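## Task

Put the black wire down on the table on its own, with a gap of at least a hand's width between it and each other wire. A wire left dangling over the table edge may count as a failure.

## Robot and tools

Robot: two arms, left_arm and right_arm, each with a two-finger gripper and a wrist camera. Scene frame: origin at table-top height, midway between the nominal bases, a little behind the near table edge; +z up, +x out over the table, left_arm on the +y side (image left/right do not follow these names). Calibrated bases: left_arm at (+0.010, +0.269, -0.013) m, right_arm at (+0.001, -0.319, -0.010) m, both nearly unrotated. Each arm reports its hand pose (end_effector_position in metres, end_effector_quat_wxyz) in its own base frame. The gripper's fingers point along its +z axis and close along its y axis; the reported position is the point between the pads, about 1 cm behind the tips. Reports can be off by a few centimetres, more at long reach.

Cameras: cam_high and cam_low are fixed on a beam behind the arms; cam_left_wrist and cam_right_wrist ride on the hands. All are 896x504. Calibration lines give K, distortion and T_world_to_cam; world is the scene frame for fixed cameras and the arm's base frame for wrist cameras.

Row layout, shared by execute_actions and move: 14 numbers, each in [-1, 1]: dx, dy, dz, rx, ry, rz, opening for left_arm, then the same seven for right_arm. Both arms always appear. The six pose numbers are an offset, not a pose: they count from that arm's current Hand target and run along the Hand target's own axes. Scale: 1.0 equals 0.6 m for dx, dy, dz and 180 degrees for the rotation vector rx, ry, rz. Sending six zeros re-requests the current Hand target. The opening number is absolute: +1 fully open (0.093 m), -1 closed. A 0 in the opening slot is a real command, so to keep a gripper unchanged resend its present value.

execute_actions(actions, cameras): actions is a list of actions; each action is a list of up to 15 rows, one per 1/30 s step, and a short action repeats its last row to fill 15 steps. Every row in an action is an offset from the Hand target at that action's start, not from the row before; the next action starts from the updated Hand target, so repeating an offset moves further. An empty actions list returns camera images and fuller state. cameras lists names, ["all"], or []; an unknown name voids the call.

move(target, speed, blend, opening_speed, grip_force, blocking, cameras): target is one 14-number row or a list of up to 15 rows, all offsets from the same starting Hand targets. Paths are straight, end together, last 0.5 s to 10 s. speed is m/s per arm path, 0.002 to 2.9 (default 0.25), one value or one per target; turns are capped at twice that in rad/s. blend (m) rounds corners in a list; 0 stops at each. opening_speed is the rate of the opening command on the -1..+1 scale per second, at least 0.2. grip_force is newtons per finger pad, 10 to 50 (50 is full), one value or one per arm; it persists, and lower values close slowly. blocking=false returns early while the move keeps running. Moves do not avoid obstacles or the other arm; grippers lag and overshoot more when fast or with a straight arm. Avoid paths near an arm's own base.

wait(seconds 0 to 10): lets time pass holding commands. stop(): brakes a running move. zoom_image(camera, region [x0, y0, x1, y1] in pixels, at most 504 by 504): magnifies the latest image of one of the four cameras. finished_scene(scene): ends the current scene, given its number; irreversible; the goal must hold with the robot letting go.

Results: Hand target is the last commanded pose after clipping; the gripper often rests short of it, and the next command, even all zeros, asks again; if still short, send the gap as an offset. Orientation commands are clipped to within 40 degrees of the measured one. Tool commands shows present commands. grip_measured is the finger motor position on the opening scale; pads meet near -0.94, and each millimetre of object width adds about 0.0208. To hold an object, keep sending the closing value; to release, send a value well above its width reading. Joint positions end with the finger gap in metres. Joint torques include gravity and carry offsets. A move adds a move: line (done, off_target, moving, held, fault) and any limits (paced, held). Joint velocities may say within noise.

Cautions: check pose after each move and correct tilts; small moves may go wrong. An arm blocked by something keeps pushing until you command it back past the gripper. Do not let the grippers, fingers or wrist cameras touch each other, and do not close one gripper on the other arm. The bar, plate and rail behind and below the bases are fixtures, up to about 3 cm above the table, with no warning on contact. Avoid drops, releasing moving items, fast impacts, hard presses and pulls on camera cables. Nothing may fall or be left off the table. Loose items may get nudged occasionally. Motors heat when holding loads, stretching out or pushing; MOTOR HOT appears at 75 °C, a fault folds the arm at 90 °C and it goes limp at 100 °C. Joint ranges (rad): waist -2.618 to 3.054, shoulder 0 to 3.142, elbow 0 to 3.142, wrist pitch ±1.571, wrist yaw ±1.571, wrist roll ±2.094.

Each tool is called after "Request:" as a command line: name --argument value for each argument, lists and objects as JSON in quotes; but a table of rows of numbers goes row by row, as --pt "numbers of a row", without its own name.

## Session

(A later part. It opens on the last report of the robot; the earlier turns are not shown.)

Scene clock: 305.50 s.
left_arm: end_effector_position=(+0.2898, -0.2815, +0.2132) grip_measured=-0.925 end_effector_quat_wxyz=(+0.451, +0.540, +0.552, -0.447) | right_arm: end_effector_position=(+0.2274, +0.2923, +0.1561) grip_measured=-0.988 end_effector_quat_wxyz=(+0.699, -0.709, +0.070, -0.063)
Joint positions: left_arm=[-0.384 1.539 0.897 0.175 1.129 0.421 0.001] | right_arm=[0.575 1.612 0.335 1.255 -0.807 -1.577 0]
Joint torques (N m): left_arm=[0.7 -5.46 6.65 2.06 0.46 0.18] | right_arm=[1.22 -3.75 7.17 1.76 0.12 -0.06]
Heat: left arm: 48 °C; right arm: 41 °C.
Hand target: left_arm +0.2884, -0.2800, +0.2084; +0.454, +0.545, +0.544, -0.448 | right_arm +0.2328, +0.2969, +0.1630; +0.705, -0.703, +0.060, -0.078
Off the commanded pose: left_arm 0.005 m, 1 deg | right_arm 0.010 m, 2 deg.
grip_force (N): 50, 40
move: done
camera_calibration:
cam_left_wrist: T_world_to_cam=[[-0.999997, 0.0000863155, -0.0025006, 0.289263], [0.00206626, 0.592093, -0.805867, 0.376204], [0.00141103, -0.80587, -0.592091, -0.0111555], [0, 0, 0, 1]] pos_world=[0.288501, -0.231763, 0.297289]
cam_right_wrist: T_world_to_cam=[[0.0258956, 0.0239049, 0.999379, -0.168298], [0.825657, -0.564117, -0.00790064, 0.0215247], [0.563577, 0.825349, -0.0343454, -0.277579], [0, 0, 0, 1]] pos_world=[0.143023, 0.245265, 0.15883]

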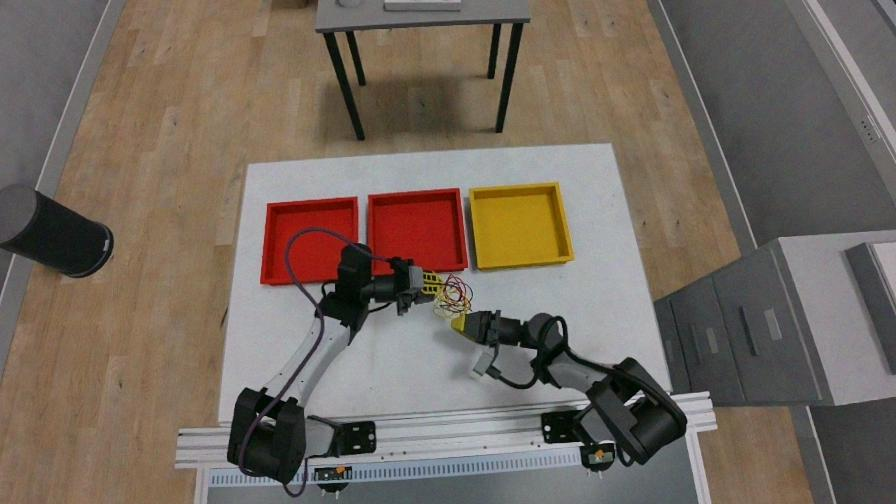

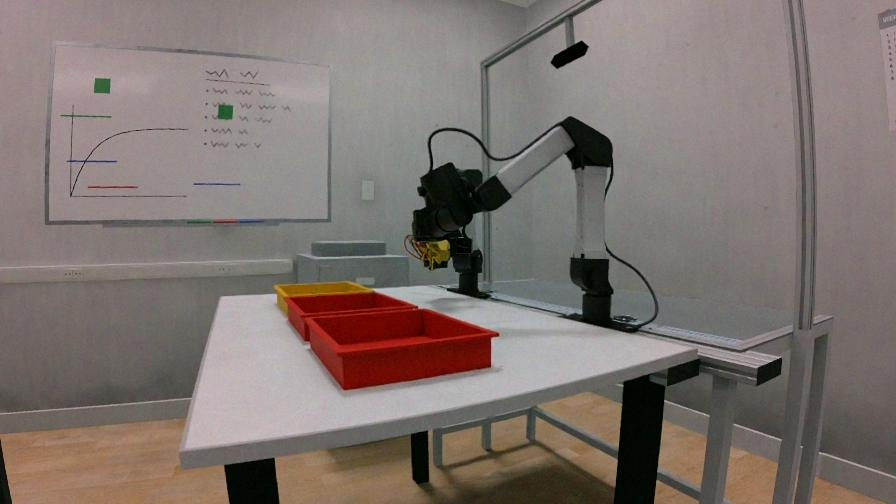

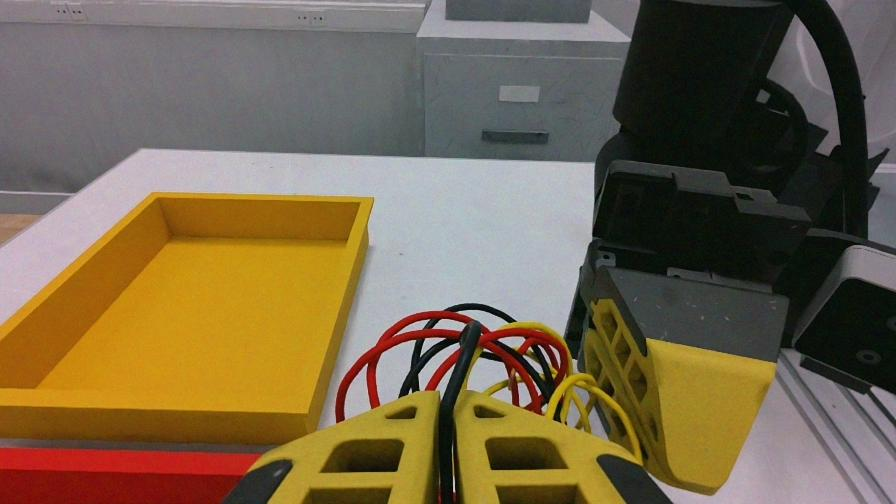

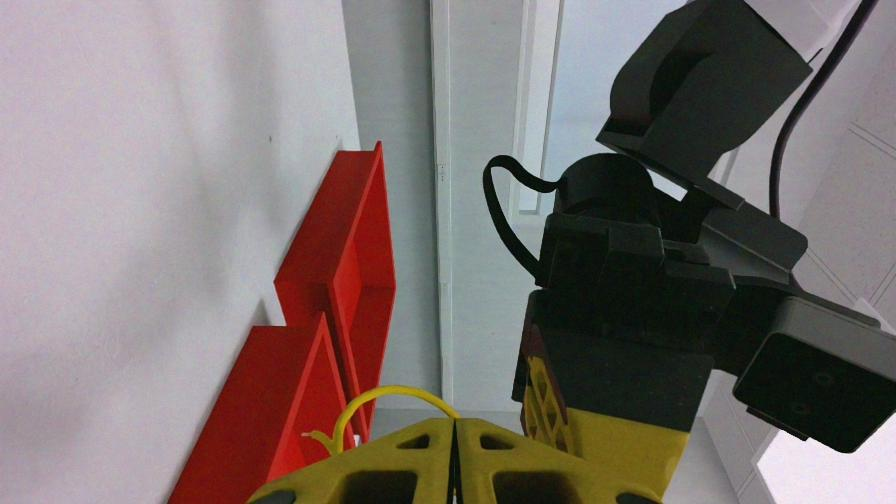

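Request:
move --target '[0,0,0,0,0,0,-0.931621,0,0,-0.06,0,0,0,-1]' --speed 0.06 --cameras '["cam_high","cam_low","cam_left_wrist","cam_right_wrist"]'

Request:
zoom_image --camera "cam_right_wrist" --region '[290, 300, 690, 504]'

Request:
zoom_image --camera "cam_high" --region '[420, 260, 500, 330]'

Scene clock: 314.57 s.
left_arm: end_effector_position=(+0.2898, -0.2815, +0.2132) grip_measured=-0.925 end_effector_quat_wxyz=(+0.451, +0.540, +0.552, -0.447) | right_arm: end_effector_position=(+0.2281, +0.2648, +0.1516) grip_measured=-0.988 end_effector_quat_wxyz=(+0.696, -0.711, +0.079, -0.062)
Joint positions: left_arm=[-0.384 1.539 0.897 0.175 1.129 0.421 0.001] | right_arm=[0.474 1.57 0.278 1.255 -0.896 -1.579 0]
Joint torques (N m): left_arm=[0.65 -5.41 6.89 2.09 0.46 0.19] | right_arm=[-0.8 -6.56 4.19 1.86 -0.13 -0.02]
Heat: left arm: 48 °C; right arm: 41 °C.
Hand target: left_arm +0.2885, -0.2800, +0.2084; +0.454, +0.545, +0.544, -0.448 | right_arm +0.2260, +0.2616, +0.1628; +0.705, -0.703, +0.060, -0.078
Off the commanded pose: left_arm 0.005 m, 1 deg | right_arm 0.012 m, 3 deg.
grip_force (N): 50, 40
move: off_target (right_arm)
camera_calibration:
cam_left_wrist: T_world_to_cam=[[-0.999997, 0.0000863155, -0.0025006, 0.289263], [0.00206626, 0.592093, -0.805867, 0.376204], [0.00141103, -0.80587, -0.592091, -0.0111555], [0, 0, 0, 1]] pos_world=[0.288501, -0.231763, 0.297289]
cam_right_wrist: T_world_to_cam=[[0.0398796, 0.0295232, 0.998768, -0.16785], [0.819001, -0.573576, -0.015747, 0.0105575], [0.572405, 0.81862, -0.0470535, -0.253833], [0, 0, 0, 1]] pos_world=[0.143342, 0.218804, 0.155866]

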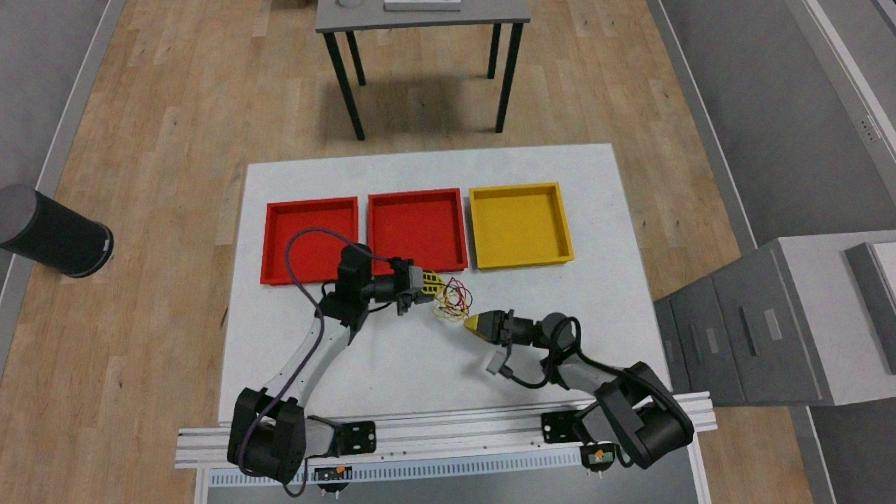

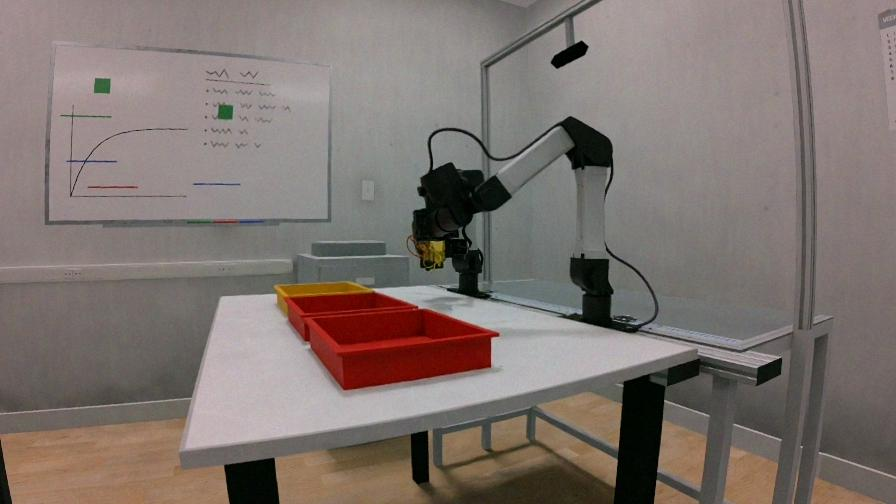

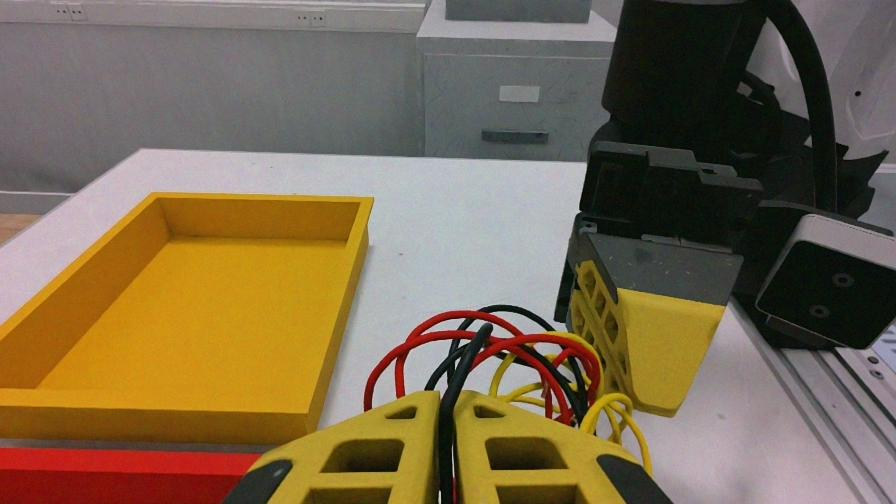

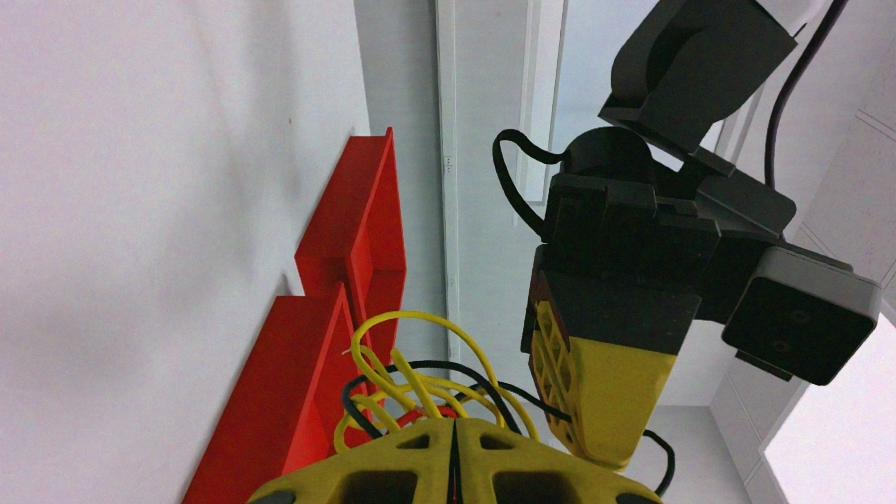

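Scaled by 1.260 from the camera's 896x504 image, which has a finer 1280x720 frame.

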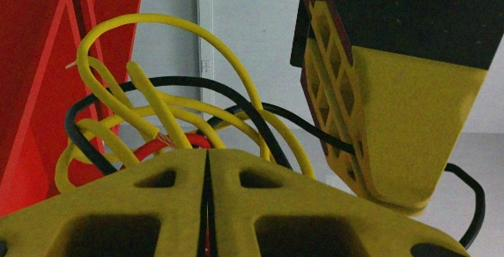

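Scaled by 6.300 from the camera's 896x504 image, which has a finer 1280x720 frame.

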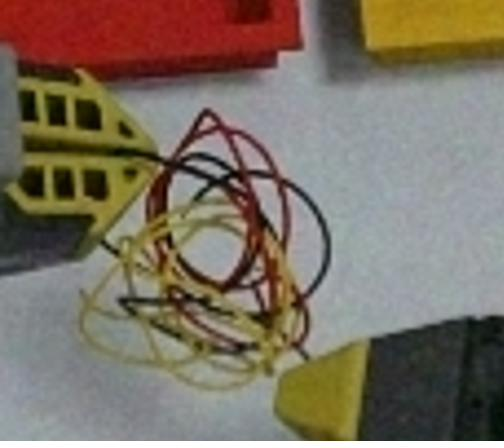

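Request:
move --pt "0.1882 -0.0012 0.0357 0 0 0 -0.931621 0 0 -0.09 0 0 0 -1" --pt "0.2005 -0.0012 -0.0298 0 0 0 -0.931621 0.1133 0.0403 -0.1443 -0.2068 0.2327 0.4809 0.3" --blend '[0.01,0]' --speed 0.12 --cameras '["all"]'

Request:
zoom_image --camera "cam_right_wrist" --region '[250, 0, 650, 400]'

Request:
zoom_image --camera "cam_high" --region '[400, 250, 500, 340]'

Scene clock: 391.80 s.
left_arm: end_effector_position=(+0.2914, -0.2422, +0.0852) grip_measured=-0.925 end_effector_quat_wxyz=(+0.443, +0.537, +0.558, -0.452) | right_arm: end_effector_position=(+0.2667, +0.1653, +0.1334) grip_measured=+0.299 end_effector_quat_wxyz=(+0.264, -0.576, +0.743, +0.215)
Joint positions: left_arm=[-0.26 1.849 0.669 0.529 1.237 0.594 0.001] | right_arm=[0.243 1.398 0.992 -0.803 -0.608 -0.962 0.06]
Joint torques (N m): left_arm=[0.7 -9.73 4.78 1.62 0.53 0.27] | right_arm=[-0.95 -3.55 9.5 0.9 -0.33 0.18]
Heat: left arm: 49 °C; right arm: 42 °C.
Hand target: left_arm +0.2883, -0.2401, +0.0935; +0.454, +0.545, +0.545, -0.448 | right_arm +0.2764, +0.1634, +0.1398; +0.272, -0.572, +0.746, +0.208
Off the commanded pose: left_arm 0.009 m, 2 deg | right_arm 0.012 m, 1 deg.
grip_force (N): 50, 40
move: off_target (right_arm); target 2's new opening was sent with right_arm's hand 0.012 m and 1 deg from that target
camera_calibration:
cam_left_wrist: T_world_to_cam=[[-0.999768, 0.0016422, 0.0214857, 0.288861], [-0.0162539, 0.597151, -0.801964, 0.256139], [-0.0141472, -0.802127, -0.596986, -0.0494296], [0, 0, 0, 1]] pos_world=[0.292258, -0.193077, 0.169699]
cam_right_wrist: T_world_to_cam=[[0.969445, -0.243136, -0.0325882, -0.213534], [-0.242328, -0.928517, -0.281306, 0.2987], [0.038137, 0.280607, -0.959065, 0.157878], [0, 0, 0, 1]] pos_world=[0.273372, 0.181129, 0.228483]

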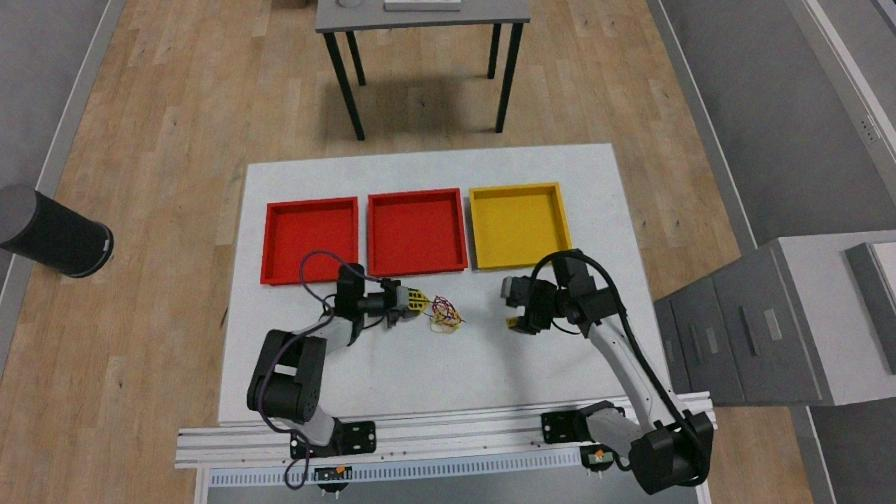

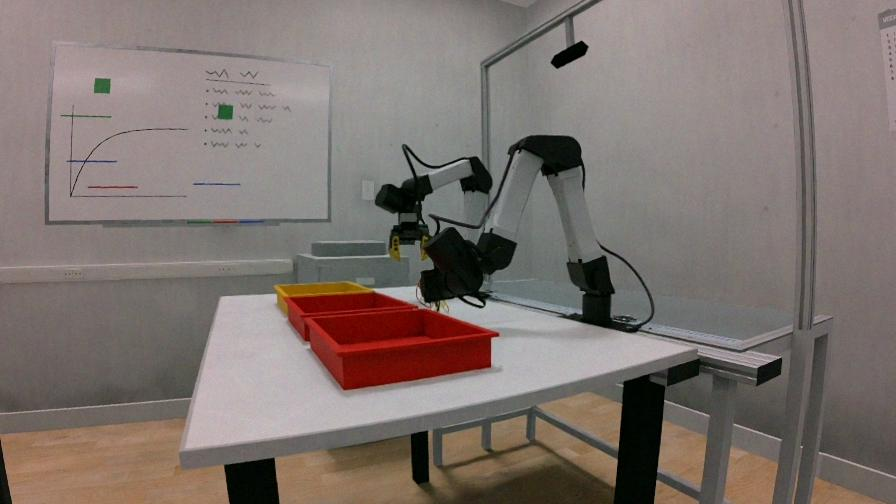

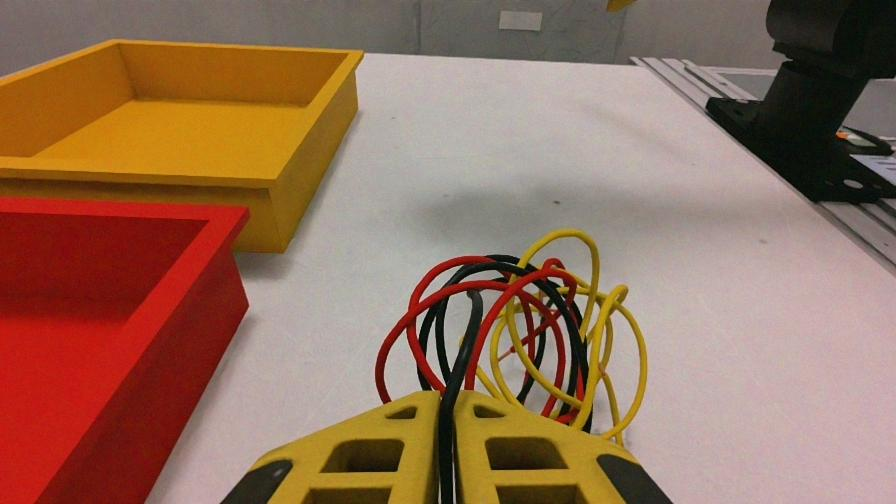

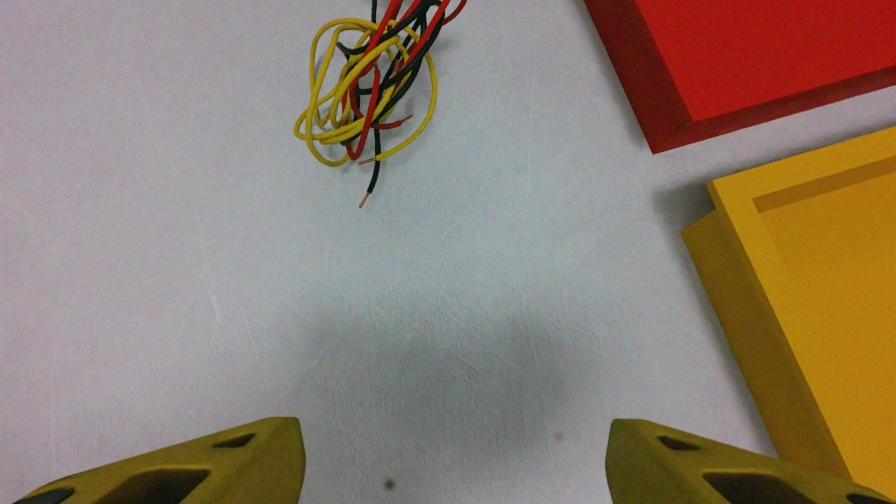

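Scaled by 1.260 from the camera's 896x504 image, which has a finer 1280x720 frame.

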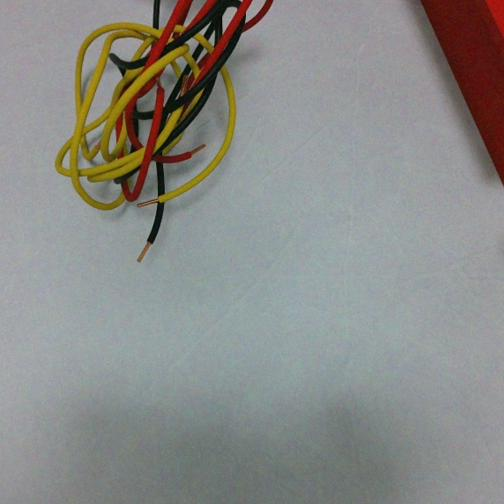

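Scaled by 5.040 from the camera's 896x504 image, which has a finer 1280x720 frame.

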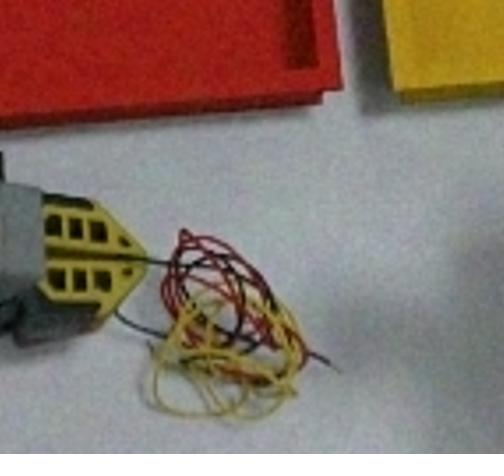

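Request:
move --target '[0,0,0,0,0,0,-0.931621,-0.0863,0.0302,0.0724,0,0,0,0.3]' --speed 0.15 --cameras '["cam_right_wrist","cam_low","cam_high"]'

Request:
zoom_image --camera "cam_right_wrist" --region '[200, 50, 600, 400]'

Request:
zoom_image --camera "cam_low" --region '[380, 200, 480, 320]'

Scene clock: 401.47 s.
left_arm: end_effector_position=(+0.2914, -0.2422, +0.0852) grip_measured=-0.925 end_effector_quat_wxyz=(+0.443, +0.537, +0.558, -0.452) | right_arm: end_effector_position=(+0.2644, +0.2266, +0.1307) grip_measured=+0.299 end_effector_quat_wxyz=(+0.252, -0.571, +0.751, +0.215)
Joint positions: left_arm=[-0.26 1.849 0.669 0.529 1.237 0.594 0.001] | right_arm=[0.473 1.459 1.029 -0.67 -0.504 -0.704 0.06]
Joint torques (N m): left_arm=[0.84 -9.63 4.78 1.61 0.55 0.25] | right_arm=[0.7 -4.26 9.65 1.35 -0.14 0.13]
Heat: left arm: 49 °C; right arm: 41 °C.
Hand target: left_arm +0.2883, -0.2401, +0.0935; +0.454, +0.545, +0.544, -0.448 | right_arm +0.2764, +0.2335, +0.1400; +0.272, -0.572, +0.745, +0.208
Off the commanded pose: left_arm 0.009 m, 2 deg | right_arm 0.017 m, 2 deg.
grip_force (N): 50, 40
move: off_target (right_arm)
camera_calibration:
cam_right_wrist: T_world_to_cam=[[0.965266, -0.255982, -0.0522983, -0.189811], [-0.260645, -0.929635, -0.260466, 0.356759], [0.0180564, 0.265051, -0.964065, 0.147626], [0, 0, 0, 1]] pos_world=[0.27354, 0.243939, 0.225318]
Images, in order (width x height): cam_high 896x504, cam_low 896x504, cam_right_wrist 896x504.

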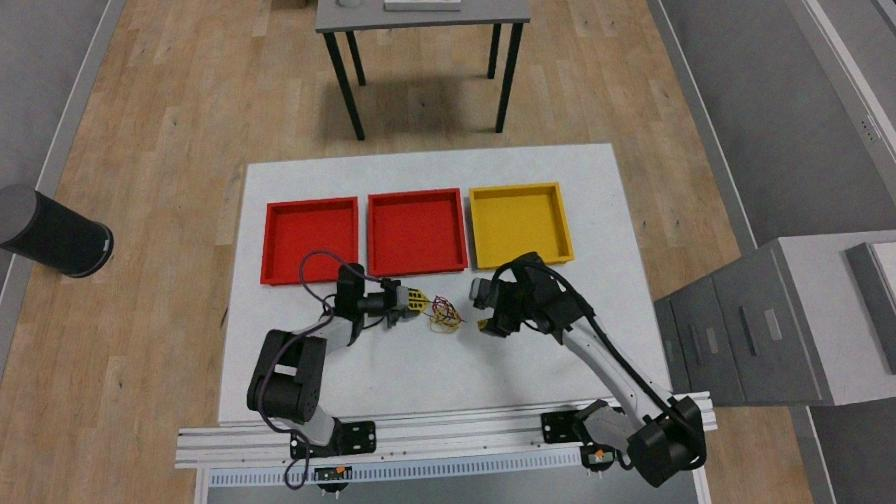

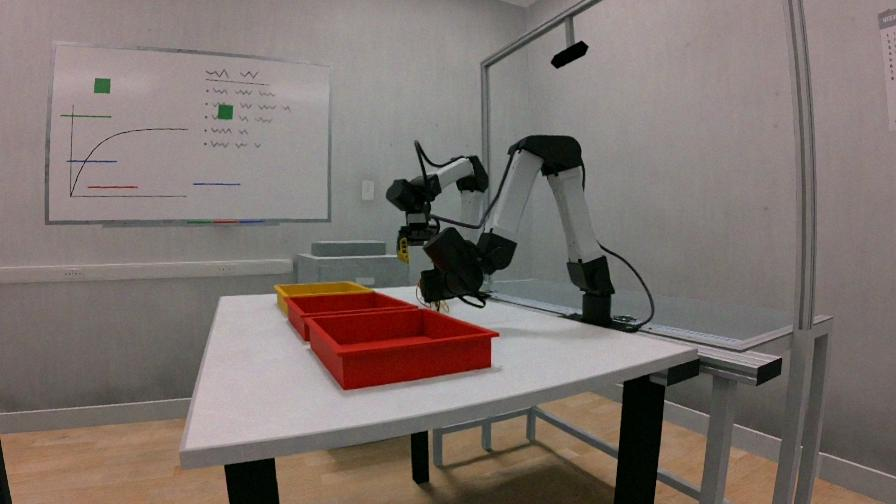

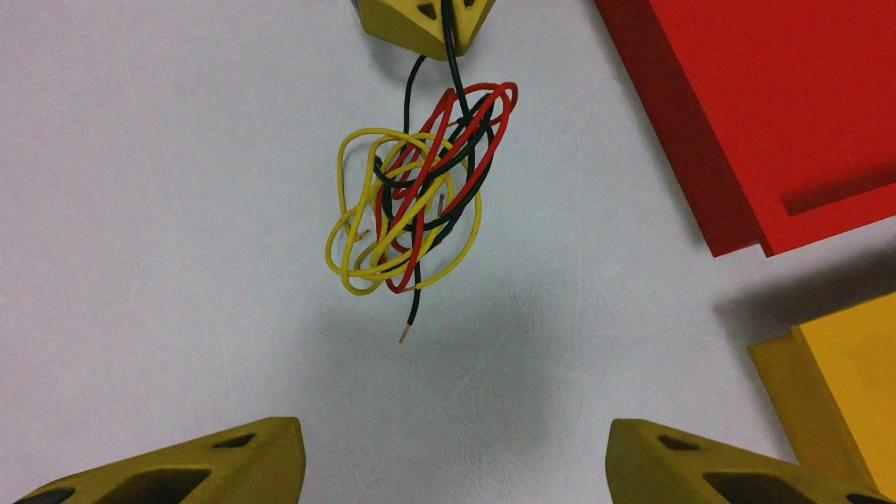

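Scaled by 1.260 from the camera's 896x504 image, which has a finer 1280x720 frame.

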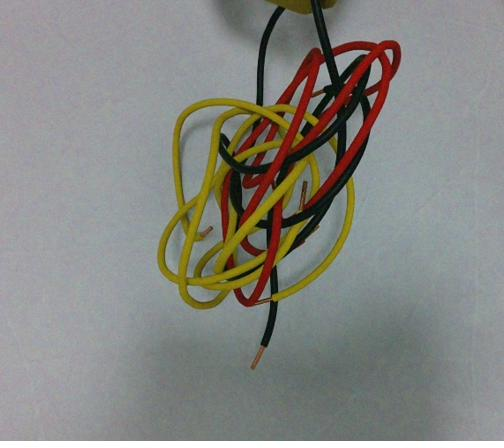

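Scaled by 4.200 from the camera's 896x504 image, which has a finer 1280x720 frame.

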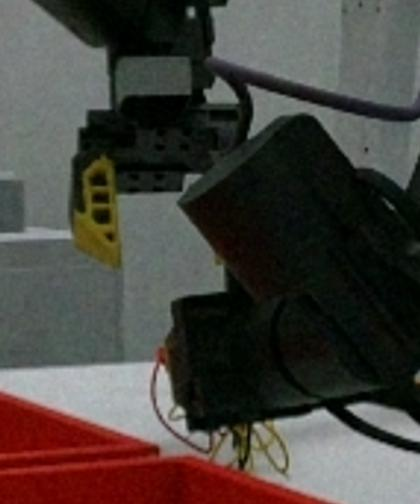

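Request:
move --target '[0.0389,0,-0.0265,0,0,0,-0.931621,0,0,0,0,0,0,0.3]' --speed 0.08 --cameras '["cam_right_wrist","cam_left_wrist","cam_low","cam_high"]'

Request:
zoom_image --camera "cam_right_wrist" --region '[260, 50, 560, 400]'

Request:
zoom_image --camera "cam_left_wrist" --region '[300, 150, 750, 500]'

Scene clock: 424.33 s.
left_arm: end_effector_position=(+0.2907, -0.2213, +0.0752) grip_measured=-0.925 end_effector_quat_wxyz=(+0.453, +0.541, +0.551, -0.446) | right_arm: end_effector_position=(+0.2645, +0.2266, +0.1307) grip_measured=+0.299 end_effector_quat_wxyz=(+0.252, -0.571, +0.751, +0.214)
Joint positions: left_arm=[-0.192 1.865 0.657 0.448 1.287 0.738 0.001] | right_arm=[0.473 1.459 1.029 -0.67 -0.503 -0.704 0.06]
Joint torques (N m): left_arm=[0.49 -5.97 5.37 1.53 0.63 0.22] | right_arm=[1.11 -4.27 9.74 1.44 -0.17 0.14]
Heat: left arm: 49 °C; right arm: 44 °C.
Hand target: left_arm +0.2883, -0.2201, +0.0735; +0.454, +0.545, +0.544, -0.448 | right_arm +0.2764, +0.2334, +0.1399; +0.272, -0.572, +0.745, +0.208
Off the commanded pose: left_arm 0.003 m, 1 deg | right_arm 0.017 m, 2 deg.
grip_force (N): 50, 40
move: off_target (right_arm)
camera_calibration:
cam_left_wrist: T_world_to_cam=[[-0.999969, -0.0000420745, -0.00784078, 0.290122], [0.00629149, 0.592479, -0.805561, 0.228208], [0.00467939, -0.805586, -0.592461, -0.045268], [0, 0, 0, 1]] pos_world=[0.288889, -0.171664, 0.159291]
cam_right_wrist: T_world_to_cam=[[0.965102, -0.256638, -0.0521037, -0.189753], [-0.261236, -0.929628, -0.259899, 0.356792], [0.0182629, 0.264441, -0.964229, 0.147656], [0, 0, 0, 1]] pos_world=[0.273641, 0.243939, 0.225217]

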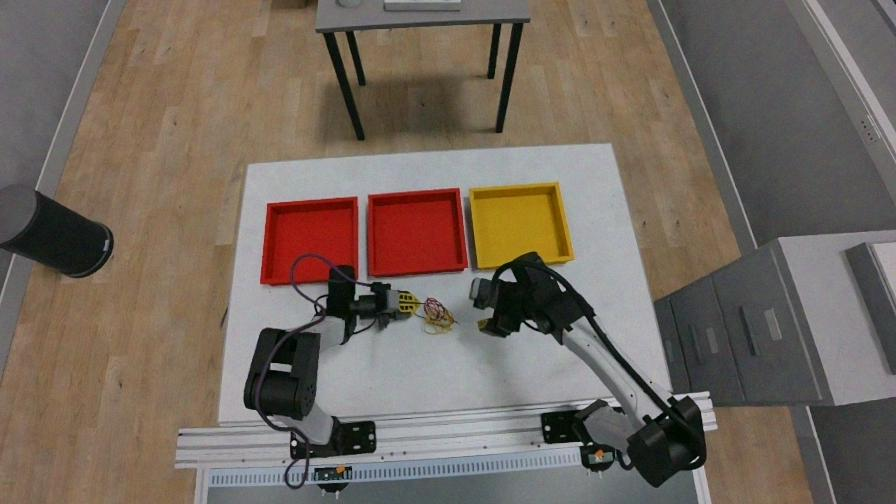

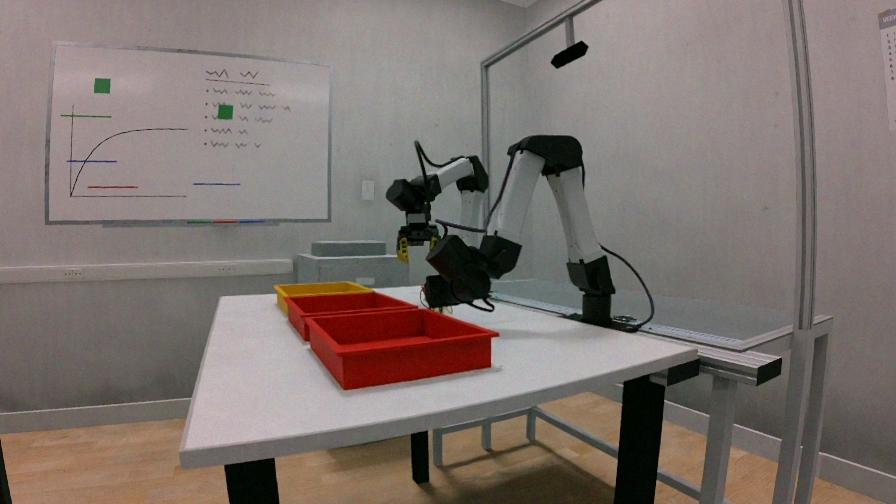

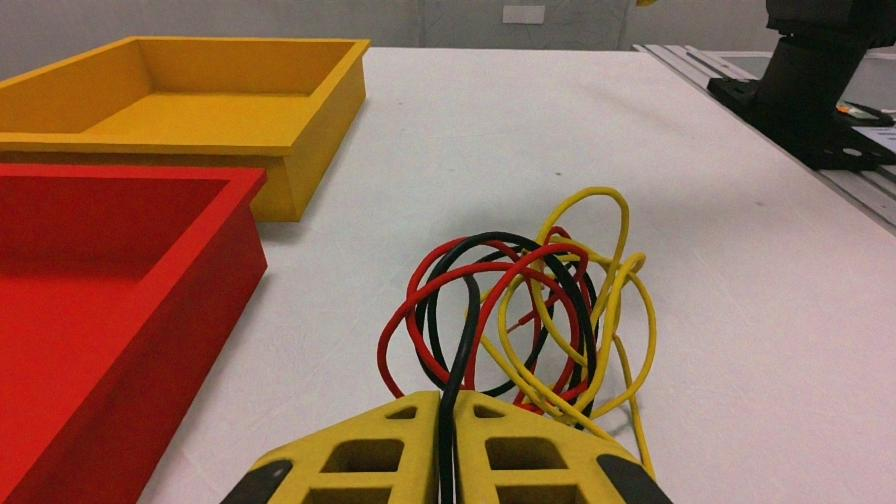

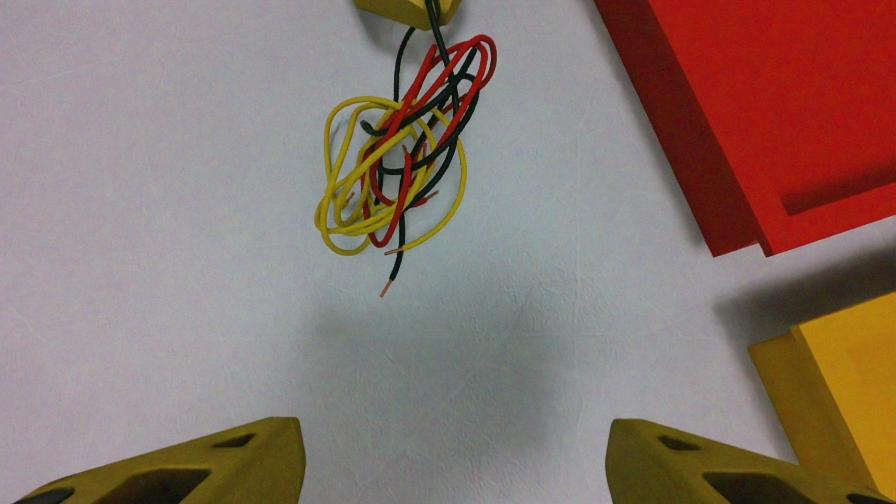

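Scaled by 1.440 from the camera's 896x504 image, which has a finer 1280x720 frame.

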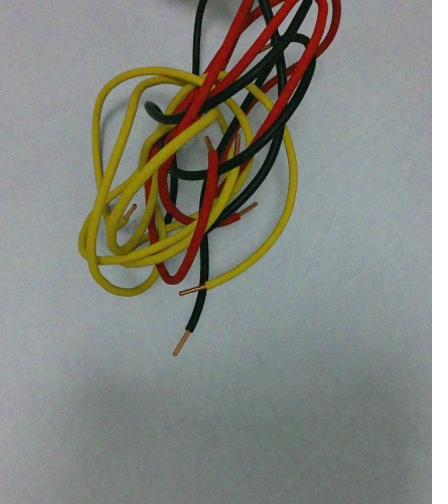

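Scaled by 1.120 from the camera's 896x504 image, which has a finer 1280x720 frame.

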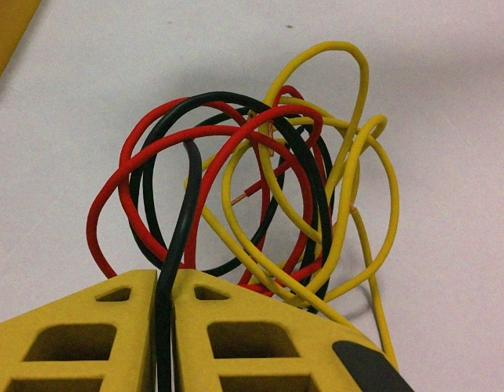

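Request:
move --target '[0,0,0,0,0,0,-0.931621,-0.0195,-0.0058,0.1272,0,0,0,-0.45]' --speed 0.12 --cameras '["cam_right_wrist","cam_left_wrist"]'

Request:
zoom_image --camera "cam_right_wrist" --region '[260, 150, 640, 504]'

Request:
zoom_image --camera "cam_left_wrist" --region '[300, 150, 750, 500]'

Scene clock: 510.20 s.
left_arm: end_effector_position=(+0.2903, -0.2212, +0.0747) grip_measured=-0.925 end_effector_quat_wxyz=(+0.452, +0.541, +0.551, -0.446) | right_arm: end_effector_position=(+0.2838, +0.2803, +0.0814) grip_measured=-0.449 end_effector_quat_wxyz=(+0.252, -0.573, +0.751, +0.212)
Joint positions: left_arm=[-0.192 1.865 0.657 0.443 1.287 0.741 0.001] | right_arm=[0.599 1.672 1.029 -0.401 -0.438 -0.584 0.024]
Joint torques (N m): left_arm=[0.75 -6.11 5.59 1.5 0.62 0.23] | right_arm=[0.64 -5.96 9.28 1.46 -0.13 0.02]
Heat: left arm: 47 °C; right arm: 48 °C.
Hand target: left_arm +0.2883, -0.2201, +0.0735; +0.454, +0.545, +0.544, -0.448 | right_arm +0.2949, +0.2886, +0.0890; +0.272, -0.572, +0.745, +0.208
Off the commanded pose: left_arm 0.003 m, 1 deg | right_arm 0.016 m, 2 deg.
grip_force (N): 50, 40
move: off_target (right_arm)
camera_calibration:
cam_left_wrist: T_world_to_cam=[[-0.99998, 0.000606804, -0.00636164, 0.289803], [0.00548112, 0.593271, -0.804984, 0.228169], [0.00328571, -0.805002, -0.593263, -0.0448747], [0, 0, 0, 1]] pos_world=[0.288694, -0.171666, 0.158893]
cam_right_wrist: T_world_to_cam=[[0.965732, -0.255305, -0.0467035, -0.198196], [-0.258587, -0.931063, -0.257399, 0.398429], [0.0222312, 0.260655, -0.965176, 0.0856003], [0, 0, 0, 1]] pos_world=[0.29253, 0.29805, 0.175918]
Images, in order (width x height): cam_left_wrist 896x504, cam_right_wrist 896x504.

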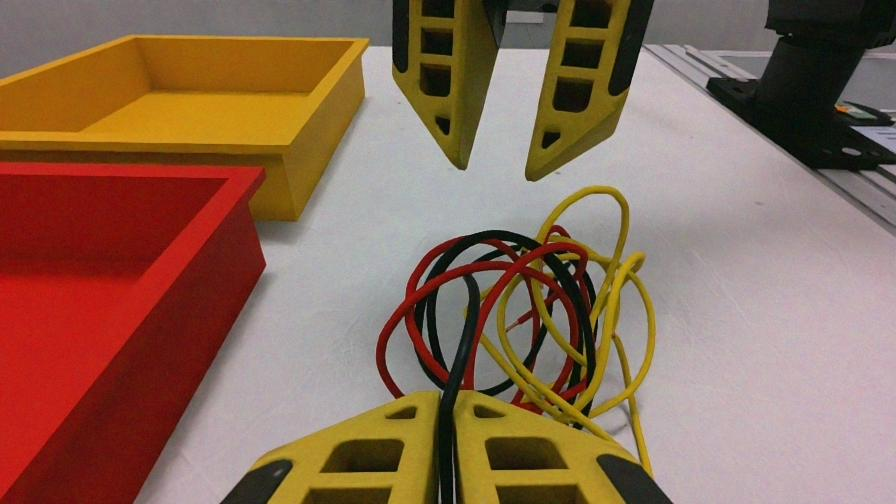

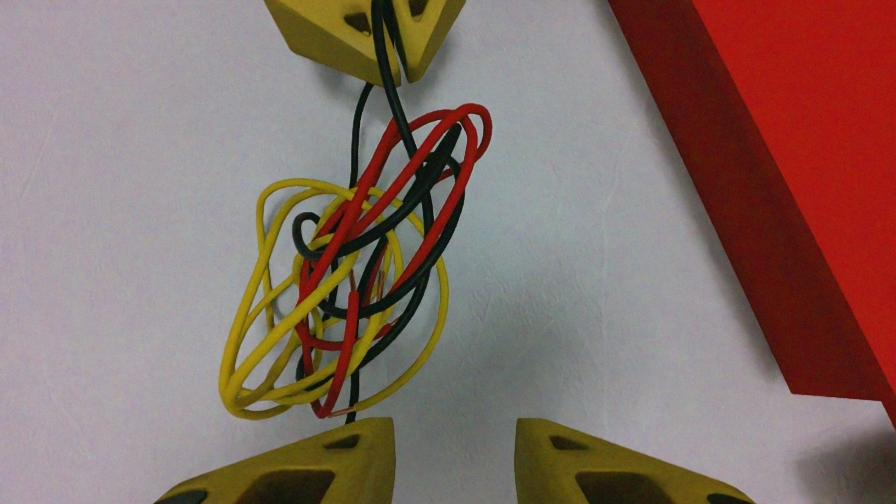

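Scaled by 1.326 from the camera's 896x504 image, which has a finer 1280x720 frame.

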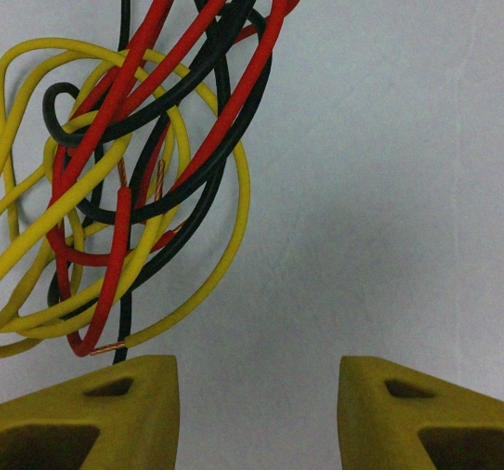

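Scaled by 1.120 from the camera's 896x504 image, which has a finer 1280x720 frame.

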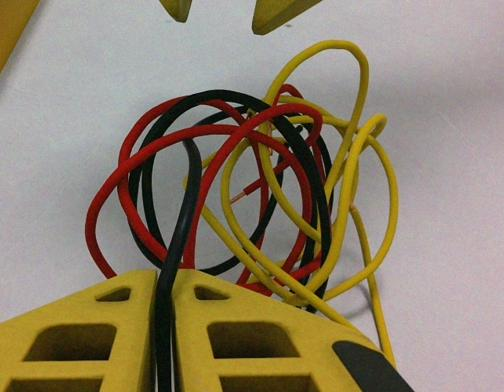

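Request:
move --target '[0,0,0,0,0,0,-0.931621,-0.0057,-0.0027,0.0773,0,0,0,-0.45]' --speed 0.08 --cameras '["cam_right_wrist","cam_left_wrist"]'

Request:
zoom_image --camera "cam_right_wrist" --region '[260, 200, 640, 504]'

Request:
zoom_image --camera "cam_left_wrist" --region '[300, 150, 750, 500]'

Scene clock: 530.00 s.
left_arm: end_effector_position=(+0.2903, -0.2212, +0.0747) grip_measured=-0.925 end_effector_quat_wxyz=(+0.452, +0.542, +0.551, -0.446) | right_arm: end_effector_position=(+0.2947, +0.3085, +0.0492) grip_measured=-0.449 end_effector_quat_wxyz=(+0.253, -0.572, +0.752, +0.209)
Joint positions: left_arm=[-0.192 1.865 0.657 0.443 1.287 0.742 0.001] | right_arm=[0.652 1.813 1.054 -0.265 -0.404 -0.533 0.024]
Joint torques (N m): left_arm=[0.72 -6.12 5.5 1.51 0.61 0.22] | right_arm=[1.11 -6.56 9.13 1.58 -0.1 0.05]
Heat: left arm: 46 °C; right arm: 48 °C.
Hand target: left_arm +0.2884, -0.2201, +0.0735; +0.454, +0.545, +0.544, -0.448 | right_arm +0.3048, +0.3195, +0.0557; +0.272, -0.572, +0.745, +0.208
Off the commanded pose: left_arm 0.003 m, 1 deg | right_arm 0.016 m, 2 deg.
grip_force (N): 50, 40
move: off_target (right_arm)
camera_calibration:
cam_left_wrist: T_world_to_cam=[[-0.999977, 0.000626526, -0.00672158, 0.289862], [0.00578257, 0.593275, -0.804979, 0.228081], [0.0034834, -0.805, -0.593265, -0.044931], [0, 0, 0, 1]] pos_world=[0.288693, -0.171666, 0.158893]
cam_right_wrist: T_world_to_cam=[[0.964879, -0.259273, -0.0422522, -0.201816], [-0.261357, -0.931267, -0.253838, 0.419932], [0.0264653, 0.255966, -0.966324, 0.0472389], [0, 0, 0, 1]] pos_world=[0.30323, 0.326652, 0.143715]
Images, in order (width x height): cam_left_wrist 896x504, cam_right_wrist 896x504.

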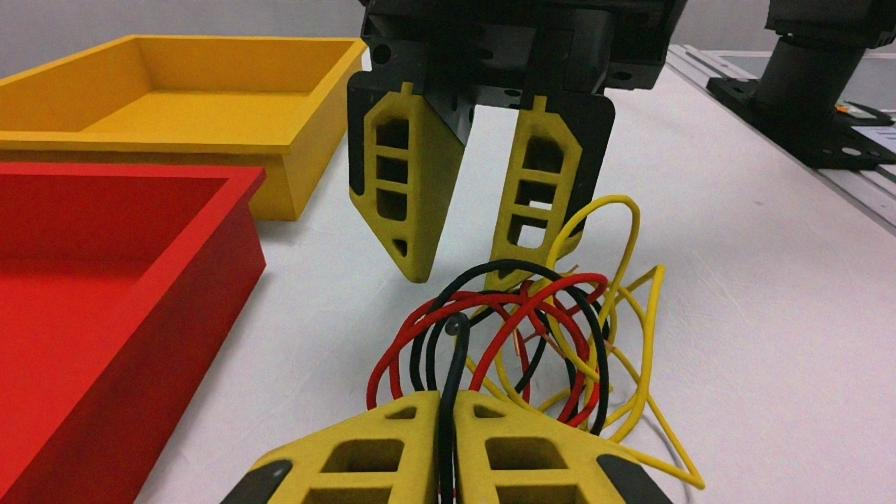

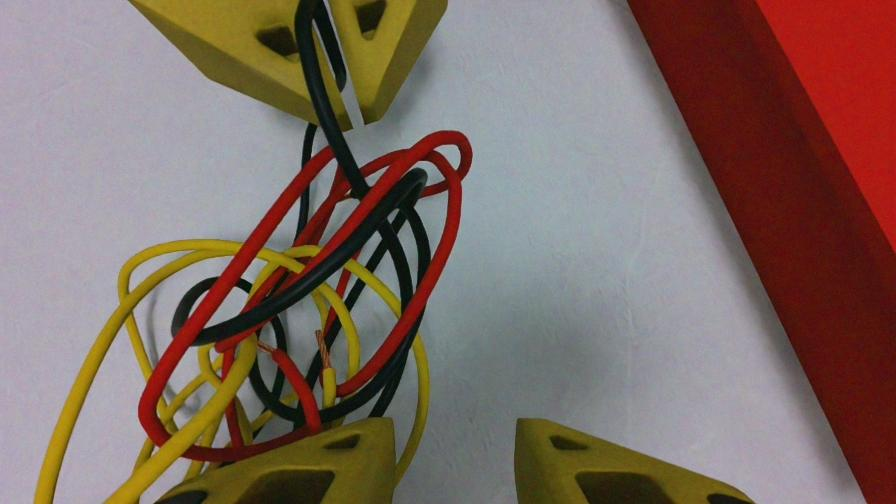

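Scaled by 1.326 from the camera's 896x504 image, which has a finer 1280x720 frame.

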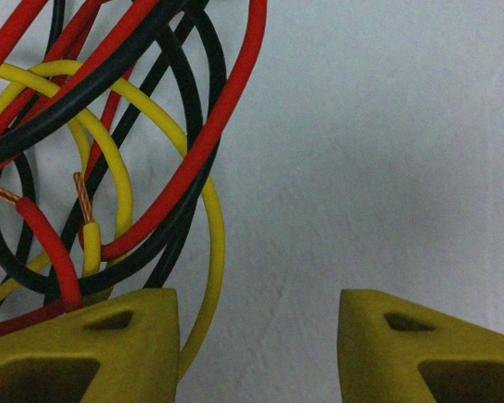

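Scaled by 1.120 from the camera's 896x504 image, which has a finer 1280x720 frame.

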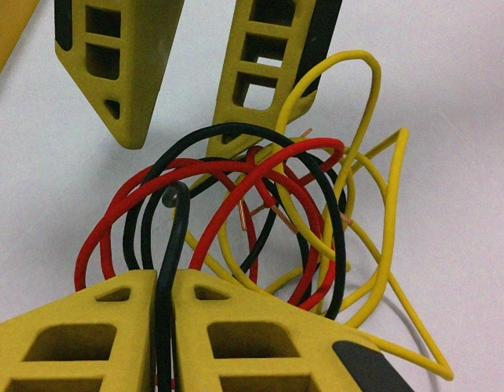

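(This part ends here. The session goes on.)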